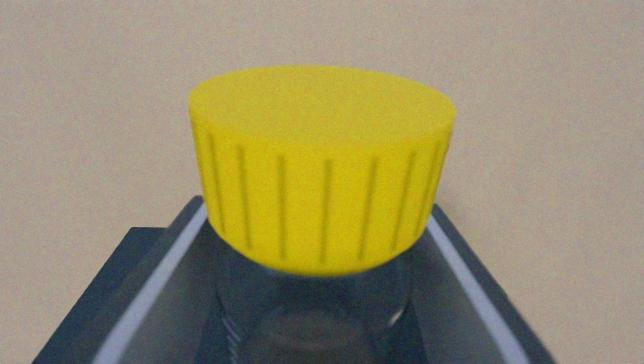

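Call:
move(target={"side":"right","x":0.385,"y":-0.412,"z":1.443,"quat_wxyz":[0.5,-0.5,-0.5,0.5]})

Call:
move(target={"side":"right","x":0.385,"y":-0.412,"z":1.44,"quat_wxyz":[0.5,-0.5,-0.5,0.5]}, cameras=["head_camera"])

Scene clock: 135.37 s.
Joint torques (N m): left_arm=[-11.92 11.95 3.41 -8.56 0.29 -2.12 0.29] | right_arm=[-17.87 -2.12 -10.18 6.01 0.21 1.92 -0.1]
External joint torques (N m): left_arm=[-0.12 1.03 -0.32 -0.12 -0.12 -0.16 0.28] | right_arm=[-0.3 0.05 -0.47 -0.08 0.09 0.5 -0.09]
Wrist force (N): left_arm=[0.5 -6.1 1.0] | right_arm=[3.1 6.3 0.6]
Wrist torque (N m): left_arm=[0.31 0.07 -0.11] | right_arm=[-0.27 0.08 -0.15]
Wrist force, peak (N): left_arm=[0.0 -6.3 1.2] | right_arm=[3.4 7.8 0.5]
move: done
base_odometry: x=+3.332 y=+0.462 heading=+0.172
lidar_m: 0.50 0.51 0.70 1.34 2.10 3.04 5.34 2.98 2.42 2.00 0.72 0.52
base_status: not commanded
joint_positions: torso_squat_rad=+0.350 torso_shift_rad=+0.000 torso_pitch_rad=+0.000 torso_yaw_rad=+0.000 left_shoulder_pitch_rad=-0.129 left_shoulder_roll_rad=+0.413 left_shoulder_yaw_rad=+0.513 left_elbow_rad=-2.056 left_forearm_roll_rad=+0.765 left_wrist_pitch_rad=+0.795 left_hand_roll_rad=-1.822 left_gripper_m=+0.100 right_shoulder_pitch_rad=+0.982 right_shoulder_roll_rad=-2.355 right_shoulder_yaw_rad=-0.890 right_elbow_rad=-1.427 right_forearm_roll_rad=+0.190 right_wrist_pitch_rad=+0.219 right_hand_roll_rad=-0.802 right_gripper_m=+0.055 head_pan_rad=-0.300 head_tilt_rad=+0.420
joint_status: all done
wheel_motors_off: 0
motor_effort: left_wheel=+2(2) right_wheel=-2(2)
contact_limits: left_gripper_m 672.5 mA
chest: x=-0.2280 y=-0.0003 z=+1.2475 quat_wxyz=(+1.000, +0.000, +0.000, +0.000) (m; base frame)
left_hand: x=+0.2600 y=+0.4049 z=+1.2432 quat_wxyz=(+0.500, +0.500, -0.500, -0.500) (m; base frame)
right_hand: x=+0.3849 y=-0.4120 z=+1.4429 quat_wxyz=(+0.501, -0.500, -0.499, +0.500) (m; base frame)
right_hand_status: reached (checked arc, planned for 0.2 s): 0 mm and 0.1 deg off.
pictures: none

Scene clock: 135.90 s.
Joint torques (N m): left_arm=[-12.44 11.67 3.24 -8.64 0.22 -2.08 0.2] | right_arm=[-17.04 -2.23 -10.18 6.12 0.19 1.72 0.14]
External joint torques (N m): left_arm=[-0.63 0.75 -0.49 -0.2 -0.18 -0.11 0.19] | right_arm=[0.54 -0.27 -0.41 0.09 0.07 0.29 0.14]
Wrist force (N): left_arm=[0.6 -5.7 1.3] | right_arm=[2.8 6.4 0.0]
Wrist torque (N m): left_arm=[0.26 0.07 -0.08] | right_arm=[-0.27 0.05 -0.15]
Wrist force, peak (N): left_arm=[0.0 -6.3 1.3] | right_arm=[4.5 7.7 0.7]
move: done
base_odometry: x=+3.332 y=+0.462 heading=+0.172
lidar_m: 0.49 0.52 0.71 1.34 2.11 3.04 5.34 2.98 2.42 2.00 0.72 0.52
base_status: not commanded
joint_positions: torso_squat_rad=+0.350 torso_shift_rad=+0.000 torso_pitch_rad=+0.000 torso_yaw_rad=+0.000 left_shoulder_pitch_rad=-0.129 left_shoulder_roll_rad=+0.413 left_shoulder_yaw_rad=+0.513 left_elbow_rad=-2.056 left_forearm_roll_rad=+0.765 left_wrist_pitch_rad=+0.795 left_hand_roll_rad=-1.822 left_gripper_m=+0.100 right_shoulder_pitch_rad=+0.997 right_shoulder_roll_rad=-2.352 right_shoulder_yaw_rad=-0.904 right_elbow_rad=-1.432 right_forearm_roll_rad=+0.202 right_wrist_pitch_rad=+0.225 right_hand_roll_rad=-0.808 right_gripper_m=+0.055 head_pan_rad=-0.300 head_tilt_rad=+0.420
joint_status: all done
wheel_motors_off: 0
motor_effort: left_wheel=+2(2) right_wheel=-3(3)
contact_limits: left_gripper_m 672.5 mA
chest: x=-0.2280 y=-0.0002 z=+1.2475 quat_wxyz=(+1.000, +0.000, +0.000, +0.000) (m; base frame)
left_hand: x=+0.2600 y=+0.4050 z=+1.2432 quat_wxyz=(+0.500, +0.500, -0.500, -0.500) (m; base frame)
right_hand: x=+0.3850 y=-0.4120 z=+1.4399 quat_wxyz=(+0.500, -0.500, -0.500, +0.500) (m; base frame)
right_hand_status: reached (checked arc, planned for 0.1 s): 0 mm and 0.1 deg off.
pictures: head_camera
camera_calibration:
head_camera: T_world_to_cam=[[-0.320363, -0.946946, 0.0257009, -0.0987426], [-0.361795, 0.0972353, -0.927173, 1.32616], [0.875484, -0.30633, -0.373751, 0.664233], [0, 0, 0, 1]] pos_world=[-0.133358, -0.0189794, 1.48038]

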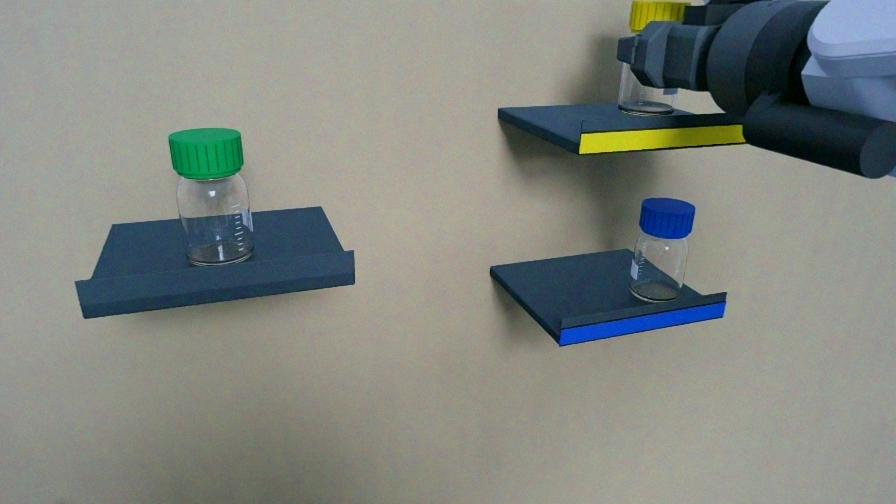

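Call:
move(target={"side":"right","x":0.385,"y":-0.412,"z":1.437,"quat_wxyz":[0.5,-0.5,-0.5,0.5]})

Call:
move(target={"side":"right","x":0.385,"y":-0.412,"z":1.434,"quat_wxyz":[0.5,-0.5,-0.5,0.5]}, cameras=["head_camera", "right_wrist_camera"])

Scene clock: 136.80 s.
Joint torques (N m): left_arm=[-11.91 11.66 3.39 -8.78 0.1 -2.13 0.23] | right_arm=[-17.93 -2.16 -9.98 6.16 0.22 1.76 -0.01]
External joint torques (N m): left_arm=[-0.1 0.74 -0.34 -0.34 -0.31 -0.16 0.22] | right_arm=[-0.34 -0.39 -0.17 0.19 0.08 0.32 0]
Wrist force (N): left_arm=[0.7 -5.9 1.1] | right_arm=[2.4 5.8 1.5]
Wrist torque (N m): left_arm=[0.29 0.09 -0.09] | right_arm=[-0.21 0.03 -0.13]
Wrist force, peak (N): left_arm=[0.9 -6.2 0.8] | right_arm=[4.9 6.6 0.7]
move: done
base_odometry: x=+3.332 y=+0.462 heading=+0.172
lidar_m: 0.50 0.52 0.70 1.33 2.10 3.03 5.35 2.97 2.42 2.00 0.71 0.52
base_status: not commanded
joint_positions: torso_squat_rad=+0.350 torso_shift_rad=+0.000 torso_pitch_rad=+0.000 torso_yaw_rad=+0.000 left_shoulder_pitch_rad=-0.129 left_shoulder_roll_rad=+0.413 left_shoulder_yaw_rad=+0.513 left_elbow_rad=-2.056 left_forearm_roll_rad=+0.765 left_wrist_pitch_rad=+0.795 left_hand_roll_rad=-1.822 left_gripper_m=+0.100 right_shoulder_pitch_rad=+1.011 right_shoulder_roll_rad=-2.349 right_shoulder_yaw_rad=-0.914 right_elbow_rad=-1.437 right_forearm_roll_rad=+0.213 right_wrist_pitch_rad=+0.232 right_hand_roll_rad=-0.812 right_gripper_m=+0.055 head_pan_rad=-0.300 head_tilt_rad=+0.420
joint_status: all done
wheel_motors_off: 0
motor_effort: left_wheel=+2(2) right_wheel=-1(3)
contact_limits: left_gripper_m 672.5 mA
chest: x=-0.2280 y=-0.0002 z=+1.2475 quat_wxyz=(+1.000, +0.000, +0.000, +0.000) (m; base frame)
left_hand: x=+0.2600 y=+0.4049 z=+1.2432 quat_wxyz=(+0.500, +0.500, -0.500, -0.500) (m; base frame)
right_hand: x=+0.3850 y=-0.4121 z=+1.4368 quat_wxyz=(+0.500, -0.500, -0.500, +0.500) (m; base frame)
right_hand_status: reached (checked arc, planned for 0.1 s): 0 mm and 0.1 deg off.
pictures: none

Scene clock: 137.33 s.
Joint torques (N m): left_arm=[-12.09 11.74 3.27 -8.9 0.07 -2.11 0.32] | right_arm=[-17.43 -1.69 -10.58 6.01 0.17 1.8 0.01]
External joint torques (N m): left_arm=[-0.28 0.81 -0.46 -0.46 -0.33 -0.14 0.31] | right_arm=[0.17 -0.1 -0.72 0.09 0.03 0.36 0.02]
Wrist force (N): left_arm=[0.6 -6.3 1.0] | right_arm=[2.4 6.4 -0.1]
Wrist torque (N m): left_arm=[0.34 0.08 -0.11] | right_arm=[-0.29 0.02 -0.16]
Wrist force, peak (N): left_arm=[0.5 -6.4 1.3] | right_arm=[4.5 7.3 0.2]
move: done
base_odometry: x=+3.332 y=+0.462 heading=+0.172
lidar_m: 0.50 0.51 0.71 1.33 2.10 3.04 5.34 2.98 2.42 1.99 0.72 0.52
base_status: not commanded
joint_positions: torso_squat_rad=+0.350 torso_shift_rad=+0.000 torso_pitch_rad=+0.000 torso_yaw_rad=+0.000 left_shoulder_pitch_rad=-0.129 left_shoulder_roll_rad=+0.413 left_shoulder_yaw_rad=+0.513 left_elbow_rad=-2.056 left_forearm_roll_rad=+0.765 left_wrist_pitch_rad=+0.795 left_hand_roll_rad=-1.822 left_gripper_m=+0.100 right_shoulder_pitch_rad=+1.024 right_shoulder_roll_rad=-2.346 right_shoulder_yaw_rad=-0.924 right_elbow_rad=-1.442 right_forearm_roll_rad=+0.223 right_wrist_pitch_rad=+0.238 right_hand_roll_rad=-0.817 right_gripper_m=+0.055 head_pan_rad=-0.300 head_tilt_rad=+0.420
joint_status: all done
wheel_motors_off: 0
motor_effort: left_wheel=+2(2) right_wheel=-2(3)
contact_limits: left_gripper_m 672.5 mA
chest: x=-0.2280 y=-0.0003 z=+1.2475 quat_wxyz=(+1.000, +0.000, +0.000, +0.000) (m; base frame)
left_hand: x=+0.2600 y=+0.4049 z=+1.2432 quat_wxyz=(+0.500, +0.500, -0.500, -0.500) (m; base frame)
right_hand: x=+0.3850 y=-0.4121 z=+1.4338 quat_wxyz=(+0.500, -0.500, -0.500, +0.500) (m; base frame)
right_hand_status: reached (checked arc, planned for 0.1 s): 0 mm and 0.1 deg off.
pictures: head_camera, right_wrist_camera
camera_calibration:
head_camera: T_world_to_cam=[[-0.32028, -0.946975, 0.0256646, -0.0986788], [-0.361804, 0.0972393, -0.927169, 1.32616], [0.87551, -0.30624, -0.373763, 0.664256], [0, 0, 0, 1]] pos_world=[-0.133359, -0.0189795, 1.48038]
right_wrist_camera: T_world_to_cam=[[-0.0171718, -0.998518, 0.0516504, -0.483667], [-0.497113, -0.0362946, -0.866926, 1.44649], [0.867516, -0.0405627, -0.495753, 0.432217], [0, 0, 0, 1]] pos_world=[0.335807, -0.412918, 1.49325]

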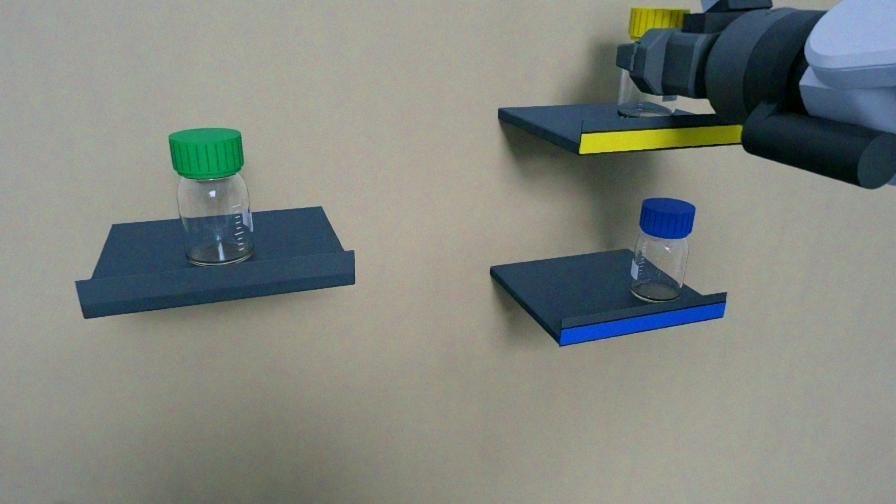

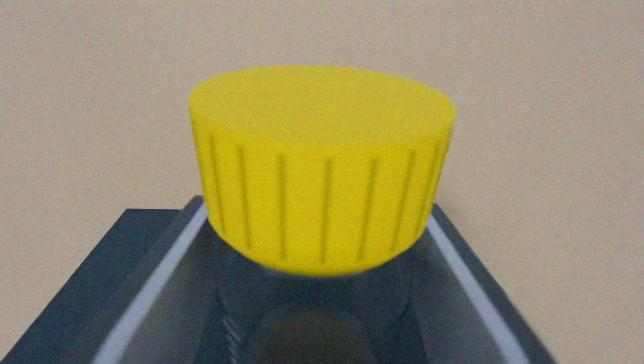

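Call:
move(target={"side":"right","x":0.385,"y":-0.412,"z":1.431,"quat_wxyz":[0.5,-0.5,-0.5,0.5]})

Call:
move(target={"side":"right","x":0.385,"y":-0.412,"z":1.4285,"quat_wxyz":[0.5,-0.5,-0.5,0.5]}, cameras=["head_camera"])

Call:
zoom_image(camera="head_camera", region=[480, 0, 800, 180])

Scene clock: 138.33 s.
Joint torques (N m): left_arm=[-12.52 11.8 3.11 -8.61 0.17 -2.03 0.32] | right_arm=[-16.26 -1.61 -9.1 4.85 0.18 1.14 0.02]
External joint torques (N m): left_arm=[-0.71 0.87 -0.62 -0.17 -0.24 -0.06 0.3] | right_arm=[1.35 -0.19 0.8 -1.03 0.03 -0.31 0.03]
Wrist force (N): left_arm=[0.5 -6.0 1.1] | right_arm=[3.5 2.6 0.9]
Wrist torque (N m): left_arm=[0.30 0.06 -0.09] | right_arm=[-0.31 0.11 -0.21]
Wrist force, peak (N): left_arm=[0.4 -6.3 1.2] | right_arm=[2.6 7.0 1.2]
move: done
base_odometry: x=+3.332 y=+0.462 heading=+0.172
lidar_m: 0.50 0.52 0.71 1.33 2.11 3.04 5.34 2.98 2.43 2.01 0.72 0.53
base_status: not commanded
joint_positions: torso_squat_rad=+0.350 torso_shift_rad=+0.000 torso_pitch_rad=+0.000 torso_yaw_rad=+0.000 left_shoulder_pitch_rad=-0.129 left_shoulder_roll_rad=+0.413 left_shoulder_yaw_rad=+0.513 left_elbow_rad=-2.056 left_forearm_roll_rad=+0.765 left_wrist_pitch_rad=+0.795 left_hand_roll_rad=-1.822 left_gripper_m=+0.100 right_shoulder_pitch_rad=+1.036 right_shoulder_roll_rad=-2.344 right_shoulder_yaw_rad=-0.934 right_elbow_rad=-1.446 right_forearm_roll_rad=+0.233 right_wrist_pitch_rad=+0.245 right_hand_roll_rad=-0.822 right_gripper_m=+0.055 head_pan_rad=-0.300 head_tilt_rad=+0.420
joint_status: all done
wheel_motors_off: 0
motor_effort: left_wheel=+2(2) right_wheel=-2(3)
contact_limits: left_gripper_m 672.5 mA
chest: x=-0.2280 y=-0.0002 z=+1.2475 quat_wxyz=(+1.000, +0.000, +0.000, +0.000) (m; base frame)
left_hand: x=+0.2600 y=+0.4049 z=+1.2432 quat_wxyz=(+0.500, +0.500, -0.500, -0.500) (m; base frame)
right_hand: x=+0.3850 y=-0.4120 z=+1.4312 quat_wxyz=(+0.500, -0.500, -0.500, +0.500) (m; base frame)
right_hand_status: reached (checked arc, planned for 0.1 s): 0 mm and 0.0 deg off.
pictures: none

Scene clock: 138.87 s.
Joint torques (N m): left_arm=[-12.37 11.63 3.31 -8.71 0.18 -2 0.38] | right_arm=[-12.16 -3.04 -6.29 1.41 -0.09 -0.76 -0.16]
External joint torques (N m): left_arm=[-0.56 0.71 -0.42 -0.27 -0.22 -0.03 0.36] | right_arm=[5.46 -1.76 3.64 -4.43 -0.24 -2.21 -0.15]
Wrist force (N): left_arm=[0.8 -5.8 0.9] | right_arm=[-0.3 -6.9 -2.8]
Wrist torque (N m): left_arm=[0.28 0.09 -0.09] | right_arm=[-0.53 0.11 -0.03]
Wrist force, peak (N): left_arm=[0.4 -6.3 1.2] | right_arm=[-1.4 -10.9 -4.9]
move: done
base_odometry: x=+3.332 y=+0.462 heading=+0.172
lidar_m: 0.50 0.51 0.71 1.33 2.10 3.05 5.34 2.98 2.42 2.00 0.72 0.52
base_status: not commanded
joint_positions: torso_squat_rad=+0.350 torso_shift_rad=+0.000 torso_pitch_rad=+0.000 torso_yaw_rad=+0.000 left_shoulder_pitch_rad=-0.129 left_shoulder_roll_rad=+0.413 left_shoulder_yaw_rad=+0.513 left_elbow_rad=-2.056 left_forearm_roll_rad=+0.765 left_wrist_pitch_rad=+0.795 left_hand_roll_rad=-1.822 left_gripper_m=+0.100 right_shoulder_pitch_rad=+1.046 right_shoulder_roll_rad=-2.342 right_shoulder_yaw_rad=-0.944 right_elbow_rad=-1.449 right_forearm_roll_rad=+0.243 right_wrist_pitch_rad=+0.250 right_hand_roll_rad=-0.827 right_gripper_m=+0.055 head_pan_rad=-0.300 head_tilt_rad=+0.420
joint_status: all done
wheel_motors_off: 0
motor_effort: left_wheel=+2(2) right_wheel=-2(3)
contact_limits: left_gripper_m 672.5 mA
chest: x=-0.2280 y=-0.0002 z=+1.2475 quat_wxyz=(+1.000, +0.000, +0.000, +0.000) (m; base frame)
left_hand: x=+0.2600 y=+0.4050 z=+1.2432 quat_wxyz=(+0.500, +0.500, -0.500, -0.500) (m; base frame)
right_hand: x=+0.3849 y=-0.4122 z=+1.4300 quat_wxyz=(+0.500, -0.501, -0.500, +0.499) (m; base frame)
right_hand_status: reached (checked arc, planned for 0.1 s): 2 mm and 0.2 deg off.
pictures: head_camera
camera_calibration:
head_camera: T_world_to_cam=[[-0.320342, -0.946952, 0.0257593, -0.0988583], [-0.361735, 0.0971484, -0.927206, 1.32618], [0.875516, -0.306341, -0.373666, 0.664198], [0, 0, 0, 1]] pos_world=[-0.133459, -0.0189792, 1.48038]

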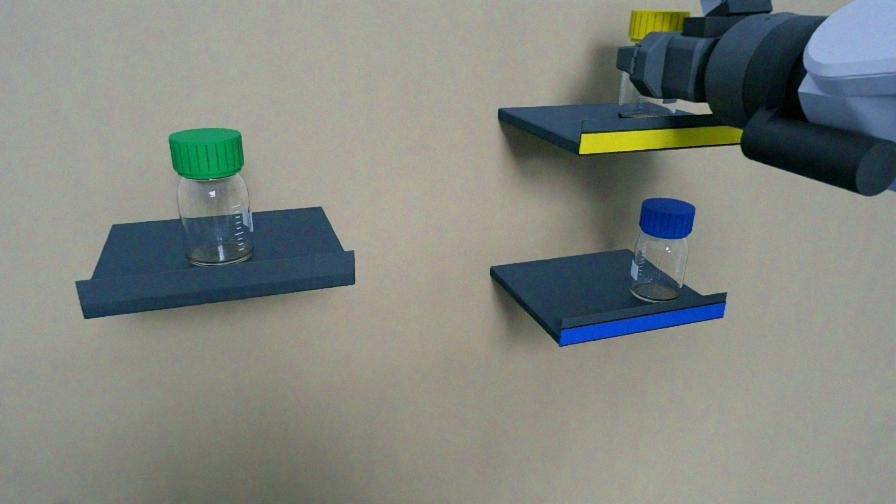

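Scaled by 1.575 from the camera's 896x504 image, which has a finer 1280x720 frame.

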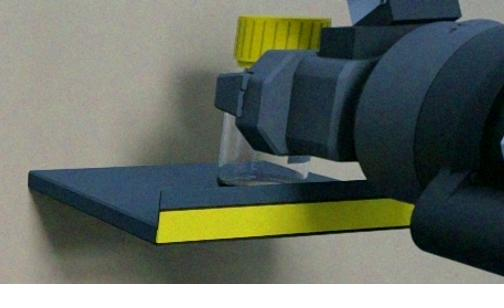

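Call:
move(target={"side":"right","x":0.385,"y":-0.412,"z":1.4305,"quat_wxyz":[0.5,-0.5,-0.5,0.5]})

Call:
move(joints={"right_gripper_m":0.1}, cameras=["right_wrist_camera"])

Call:
move(target={"side":"right","x":0.335,"y":-0.412,"z":1.433,"quat_wxyz":[0.5,-0.5,-0.5,0.5]})

Call:
move(target={"side":"right","x":0.26,"y":-0.412,"z":1.436,"quat_wxyz":[0.5,-0.5,-0.5,0.5]}, cameras=["head_camera", "right_wrist_camera"])

Scene clock: 140.07 s.
Joint torques (N m): left_arm=[-12.23 11.92 3.15 -8.72 0.18 -2.13 0.34] | right_arm=[-13.93 -2.53 -6.98 3.37 -0.2 0.33 -0.11]
External joint torques (N m): left_arm=[-0.42 0.99 -0.58 -0.28 -0.22 -0.17 0.33] | right_arm=[3.67 -1.24 2.95 -2.46 -0.35 -1.12 -0.11]
Wrist force (N): left_arm=[0.8 -5.7 0.9] | right_arm=[1.5 0.2 -0.4]
Wrist torque (N m): left_arm=[0.28 0.09 -0.09] | right_arm=[-0.33 0.11 -0.11]
Wrist force, peak (N): left_arm=[0.6 -6.2 1.2] | right_arm=[0.2 -7.5 -3.0]
move: done
base_odometry: x=+3.332 y=+0.462 heading=+0.172
lidar_m: 0.50 0.52 0.72 1.33 2.11 3.04 5.34 2.98 2.42 2.00 0.72 0.52
base_status: not commanded
joint_positions: torso_squat_rad=+0.350 torso_shift_rad=+0.000 torso_pitch_rad=+0.000 torso_yaw_rad=+0.000 left_shoulder_pitch_rad=-0.129 left_shoulder_roll_rad=+0.413 left_shoulder_yaw_rad=+0.513 left_elbow_rad=-2.056 left_forearm_roll_rad=+0.765 left_wrist_pitch_rad=+0.795 left_hand_roll_rad=-1.822 left_gripper_m=+0.100 right_shoulder_pitch_rad=+1.045 right_shoulder_roll_rad=-2.342 right_shoulder_yaw_rad=-0.944 right_elbow_rad=-1.448 right_forearm_roll_rad=+0.243 right_wrist_pitch_rad=+0.251 right_hand_roll_rad=-0.827 right_gripper_m=+0.055 head_pan_rad=-0.300 head_tilt_rad=+0.420
joint_status: all done
wheel_motors_off: 0
motor_effort: left_wheel=+2(2) right_wheel=-1(3)
contact_limits: left_gripper_m 672.5 mA
chest: x=-0.2280 y=-0.0002 z=+1.2475 quat_wxyz=(+1.000, +0.000, +0.000, +0.000) (m; base frame)
left_hand: x=+0.2600 y=+0.4050 z=+1.2432 quat_wxyz=(+0.500, +0.500, -0.500, -0.500) (m; base frame)
right_hand: x=+0.3848 y=-0.4123 z=+1.4309 quat_wxyz=(+0.499, -0.501, -0.501, +0.499) (m; base frame)
right_hand_status: reached (checked arc, planned for 0.0 s): 1 mm and 0.3 deg off.
pictures: none

Scene clock: 141.07 s.
Joint torques (N m): left_arm=[-12.04 11.25 3.34 -8.68 0.25 -1.96 0.2] | right_arm=[-15.54 -2.41 -7.05 5.01 -0.16 1.21 -0.09]
External joint torques (N m): left_arm=[-0.23 0.32 -0.39 -0.24 -0.15 0 0.19] | right_arm=[2.07 -1.13 2.88 -0.82 -0.31 -0.24 -0.08]
Wrist force (N): left_arm=[0.4 -5.9 1.1] | right_arm=[3.0 4.2 0.6]
Wrist torque (N m): left_arm=[0.28 0.05 -0.11] | right_arm=[-0.27 0.05 -0.16]
Wrist force, peak (N): left_arm=[0.5 -6.1 1.1] | right_arm=[3.5 5.3 0.8]
move: done
base_odometry: x=+3.332 y=+0.462 heading=+0.172
lidar_m: 0.49 0.52 0.71 1.33 2.11 3.03 5.34 2.97 2.42 2.00 0.71 0.52
base_status: not commanded
joint_positions: torso_squat_rad=+0.350 torso_shift_rad=+0.000 torso_pitch_rad=+0.000 torso_yaw_rad=+0.000 left_shoulder_pitch_rad=-0.129 left_shoulder_roll_rad=+0.413 left_shoulder_yaw_rad=+0.513 left_elbow_rad=-2.056 left_forearm_roll_rad=+0.765 left_wrist_pitch_rad=+0.795 left_hand_roll_rad=-1.822 left_gripper_m=+0.100 right_shoulder_pitch_rad=+1.046 right_shoulder_roll_rad=-2.342 right_shoulder_yaw_rad=-0.944 right_elbow_rad=-1.449 right_forearm_roll_rad=+0.243 right_wrist_pitch_rad=+0.250 right_hand_roll_rad=-0.827 right_gripper_m=+0.100 head_pan_rad=-0.300 head_tilt_rad=+0.420
joint_status: all done
wheel_motors_off: 0
motor_effort: left_wheel=+2(2) right_wheel=-2(3)
contact_limits: left_gripper_m 672.5 mA
chest: x=-0.2280 y=-0.0002 z=+1.2475 quat_wxyz=(+1.000, +0.000, +0.000, +0.000) (m; base frame)
left_hand: x=+0.2600 y=+0.4050 z=+1.2432 quat_wxyz=(+0.500, +0.500, -0.500, -0.500) (m; base frame)
right_hand: x=+0.3848 y=-0.4121 z=+1.4305 quat_wxyz=(+0.499, -0.501, -0.501, +0.499) (m; base frame)
pictures: right_wrist_camera
camera_calibration:
right_wrist_camera: T_world_to_cam=[[-0.017997, -0.998531, 0.0511081, -0.482512], [-0.493421, -0.0355883, -0.869062, 1.44536], [0.869604, -0.0408584, -0.492056, 0.424532], [0, 0, 0, 1]] pos_world=[0.335313, -0.413019, 1.48966]

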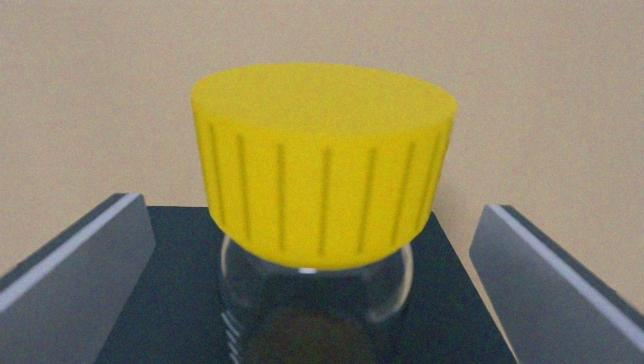

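Scene clock: 142.27 s.
Joint torques (N m): left_arm=[-12.04 11.45 3.52 -8.71 0.17 -2.1 0.31] | right_arm=[-14.88 -7.03 -8.84 4.73 0.36 1.05 -0.02]
External joint torques (N m): left_arm=[-0.23 0.53 -0.21 -0.27 -0.23 -0.13 0.3] | right_arm=[-0.43 -1.42 1.89 -0.34 0.02 -0.02 -0.01]
Wrist force (N): left_arm=[0.5 -6.0 1.1] | right_arm=[2.8 3.7 0.6]
Wrist torque (N m): left_arm=[0.29 0.05 -0.11] | right_arm=[-0.17 0.03 -0.35]
Wrist force, peak (N): left_arm=[0.6 -6.2 0.9] | right_arm=[4.4 4.8 1.4]
move: done
base_odometry: x=+3.332 y=+0.462 heading=+0.172
lidar_m: 0.49 0.52 0.71 1.33 2.11 3.04 5.34 2.98 2.42 2.00 0.71 0.52
base_status: not commanded
joint_positions: torso_squat_rad=+0.350 torso_shift_rad=+0.000 torso_pitch_rad=+0.000 torso_yaw_rad=+0.000 left_shoulder_pitch_rad=-0.129 left_shoulder_roll_rad=+0.413 left_shoulder_yaw_rad=+0.513 left_elbow_rad=-2.056 left_forearm_roll_rad=+0.765 left_wrist_pitch_rad=+0.795 left_hand_roll_rad=-1.822 left_gripper_m=+0.100 right_shoulder_pitch_rad=+0.852 right_shoulder_roll_rad=-2.155 right_shoulder_yaw_rad=-0.827 right_elbow_rad=-1.698 right_forearm_roll_rad=+0.073 right_wrist_pitch_rad=+0.302 right_hand_roll_rad=-0.578 right_gripper_m=+0.100 head_pan_rad=-0.300 head_tilt_rad=+0.420
joint_status: all done
wheel_motors_off: 0
motor_effort: left_wheel=+2(2) right_wheel=-1(3)
contact_limits: left_gripper_m 672.5 mA
chest: x=-0.2281 y=-0.0002 z=+1.2475 quat_wxyz=(+1.000, +0.000, +0.000, +0.000) (m; base frame)
left_hand: x=+0.2600 y=+0.4050 z=+1.2432 quat_wxyz=(+0.500, +0.500, -0.500, -0.500) (m; base frame)
right_hand: x=+0.3349 y=-0.4124 z=+1.4327 quat_wxyz=(+0.496, -0.500, -0.504, +0.499) (m; base frame)
right_hand_status: reached (checked arc, planned for 0.6 s): 0 mm and 0.6 deg off.
pictures: none

Scene clock: 143.53 s.
Joint torques (N m): left_arm=[-12.25 11.66 2.9 -8.84 0.25 -2.02 0.28] | right_arm=[-10.42 -9.35 -10.85 3.16 0.81 -0.01 -0.19]
External joint torques (N m): left_arm=[-0.45 0.73 -0.83 -0.4 -0.15 -0.06 0.27] | right_arm=[-0.55 -1.13 0.36 -0.17 0.07 0.2 -0.18]
Wrist force (N): left_arm=[0.7 -5.8 1.4] | right_arm=[2.9 4.2 0.4]
Wrist torque (N m): left_arm=[0.27 0.08 -0.09] | right_arm=[-0.20 0.07 -0.30]
Wrist force, peak (N): left_arm=[0.6 -6.1 1.3] | right_arm=[3.4 5.8 0.6]
move: done
base_odometry: x=+3.332 y=+0.462 heading=+0.172
lidar_m: 0.50 0.52 0.70 1.34 2.09 3.04 5.34 2.98 2.43 2.00 0.71 0.52
base_status: not commanded
joint_positions: torso_squat_rad=+0.350 torso_shift_rad=+0.000 torso_pitch_rad=+0.000 torso_yaw_rad=+0.000 left_shoulder_pitch_rad=-0.129 left_shoulder_roll_rad=+0.413 left_shoulder_yaw_rad=+0.513 left_elbow_rad=-2.056 left_forearm_roll_rad=+0.765 left_wrist_pitch_rad=+0.795 left_hand_roll_rad=-1.822 left_gripper_m=+0.100 right_shoulder_pitch_rad=+0.808 right_shoulder_roll_rad=-1.824 right_shoulder_yaw_rad=-0.982 right_elbow_rad=-2.010 right_forearm_roll_rad=-0.433 right_wrist_pitch_rad=+0.406 right_hand_roll_rad=+0.106 right_gripper_m=+0.100 head_pan_rad=-0.300 head_tilt_rad=+0.420
joint_status: all done
wheel_motors_off: 0
motor_effort: left_wheel=+1(2) right_wheel=-3(3)
contact_limits: left_gripper_m 672.5 mA
chest: x=-0.2280 y=-0.0002 z=+1.2475 quat_wxyz=(+1.000, +0.000, +0.000, +0.000) (m; base frame)
left_hand: x=+0.2600 y=+0.4050 z=+1.2432 quat_wxyz=(+0.500, +0.500, -0.500, -0.500) (m; base frame)
right_hand: x=+0.2600 y=-0.4117 z=+1.4356 quat_wxyz=(+0.498, -0.502, -0.503, +0.497) (m; base frame)
right_hand_status: reached (checked arc, planned for 0.7 s): 0 mm and 0.6 deg off.
pictures: head_camera, right_wrist_camera
camera_calibration:
head_camera: T_world_to_cam=[[-0.320377, -0.946942, 0.0256721, -0.098734], [-0.361704, 0.0972375, -0.927208, 1.32619], [0.875516, -0.306342, -0.373665, 0.664197], [0, 0, 0, 1]] pos_world=[-0.133459, -0.0189794, 1.48038]
right_wrist_camera: T_world_to_cam=[[-0.0172513, -0.998598, 0.0500518, -0.483318], [-0.487681, -0.035297, -0.872308, 1.39164], [0.872852, -0.0394578, -0.486388, 0.52725], [0, 0, 0, 1]] pos_world=[0.210126, -0.412715, 1.49458]

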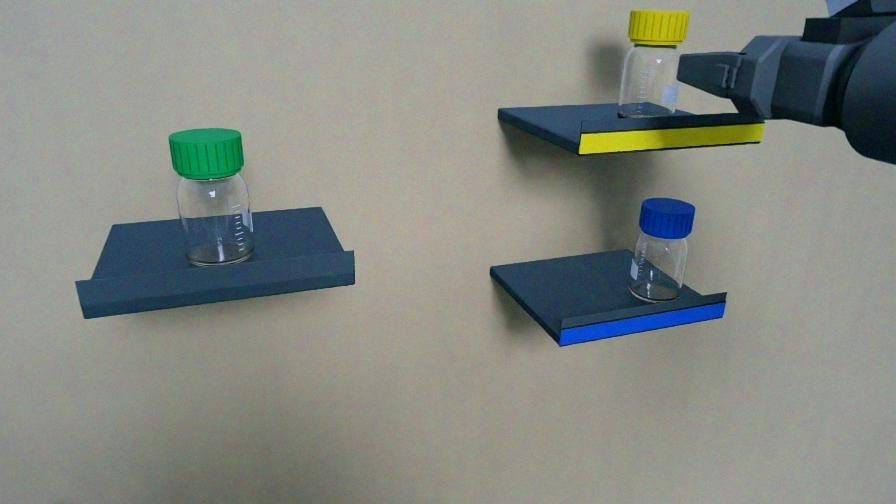

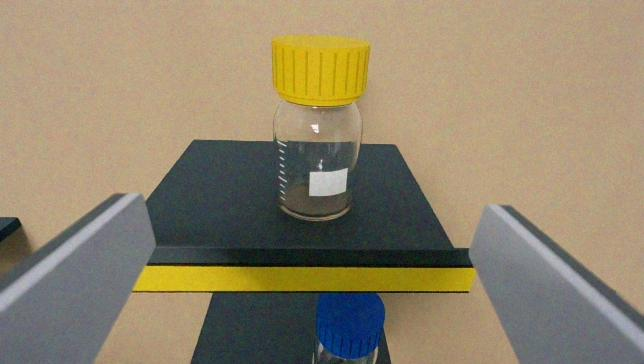

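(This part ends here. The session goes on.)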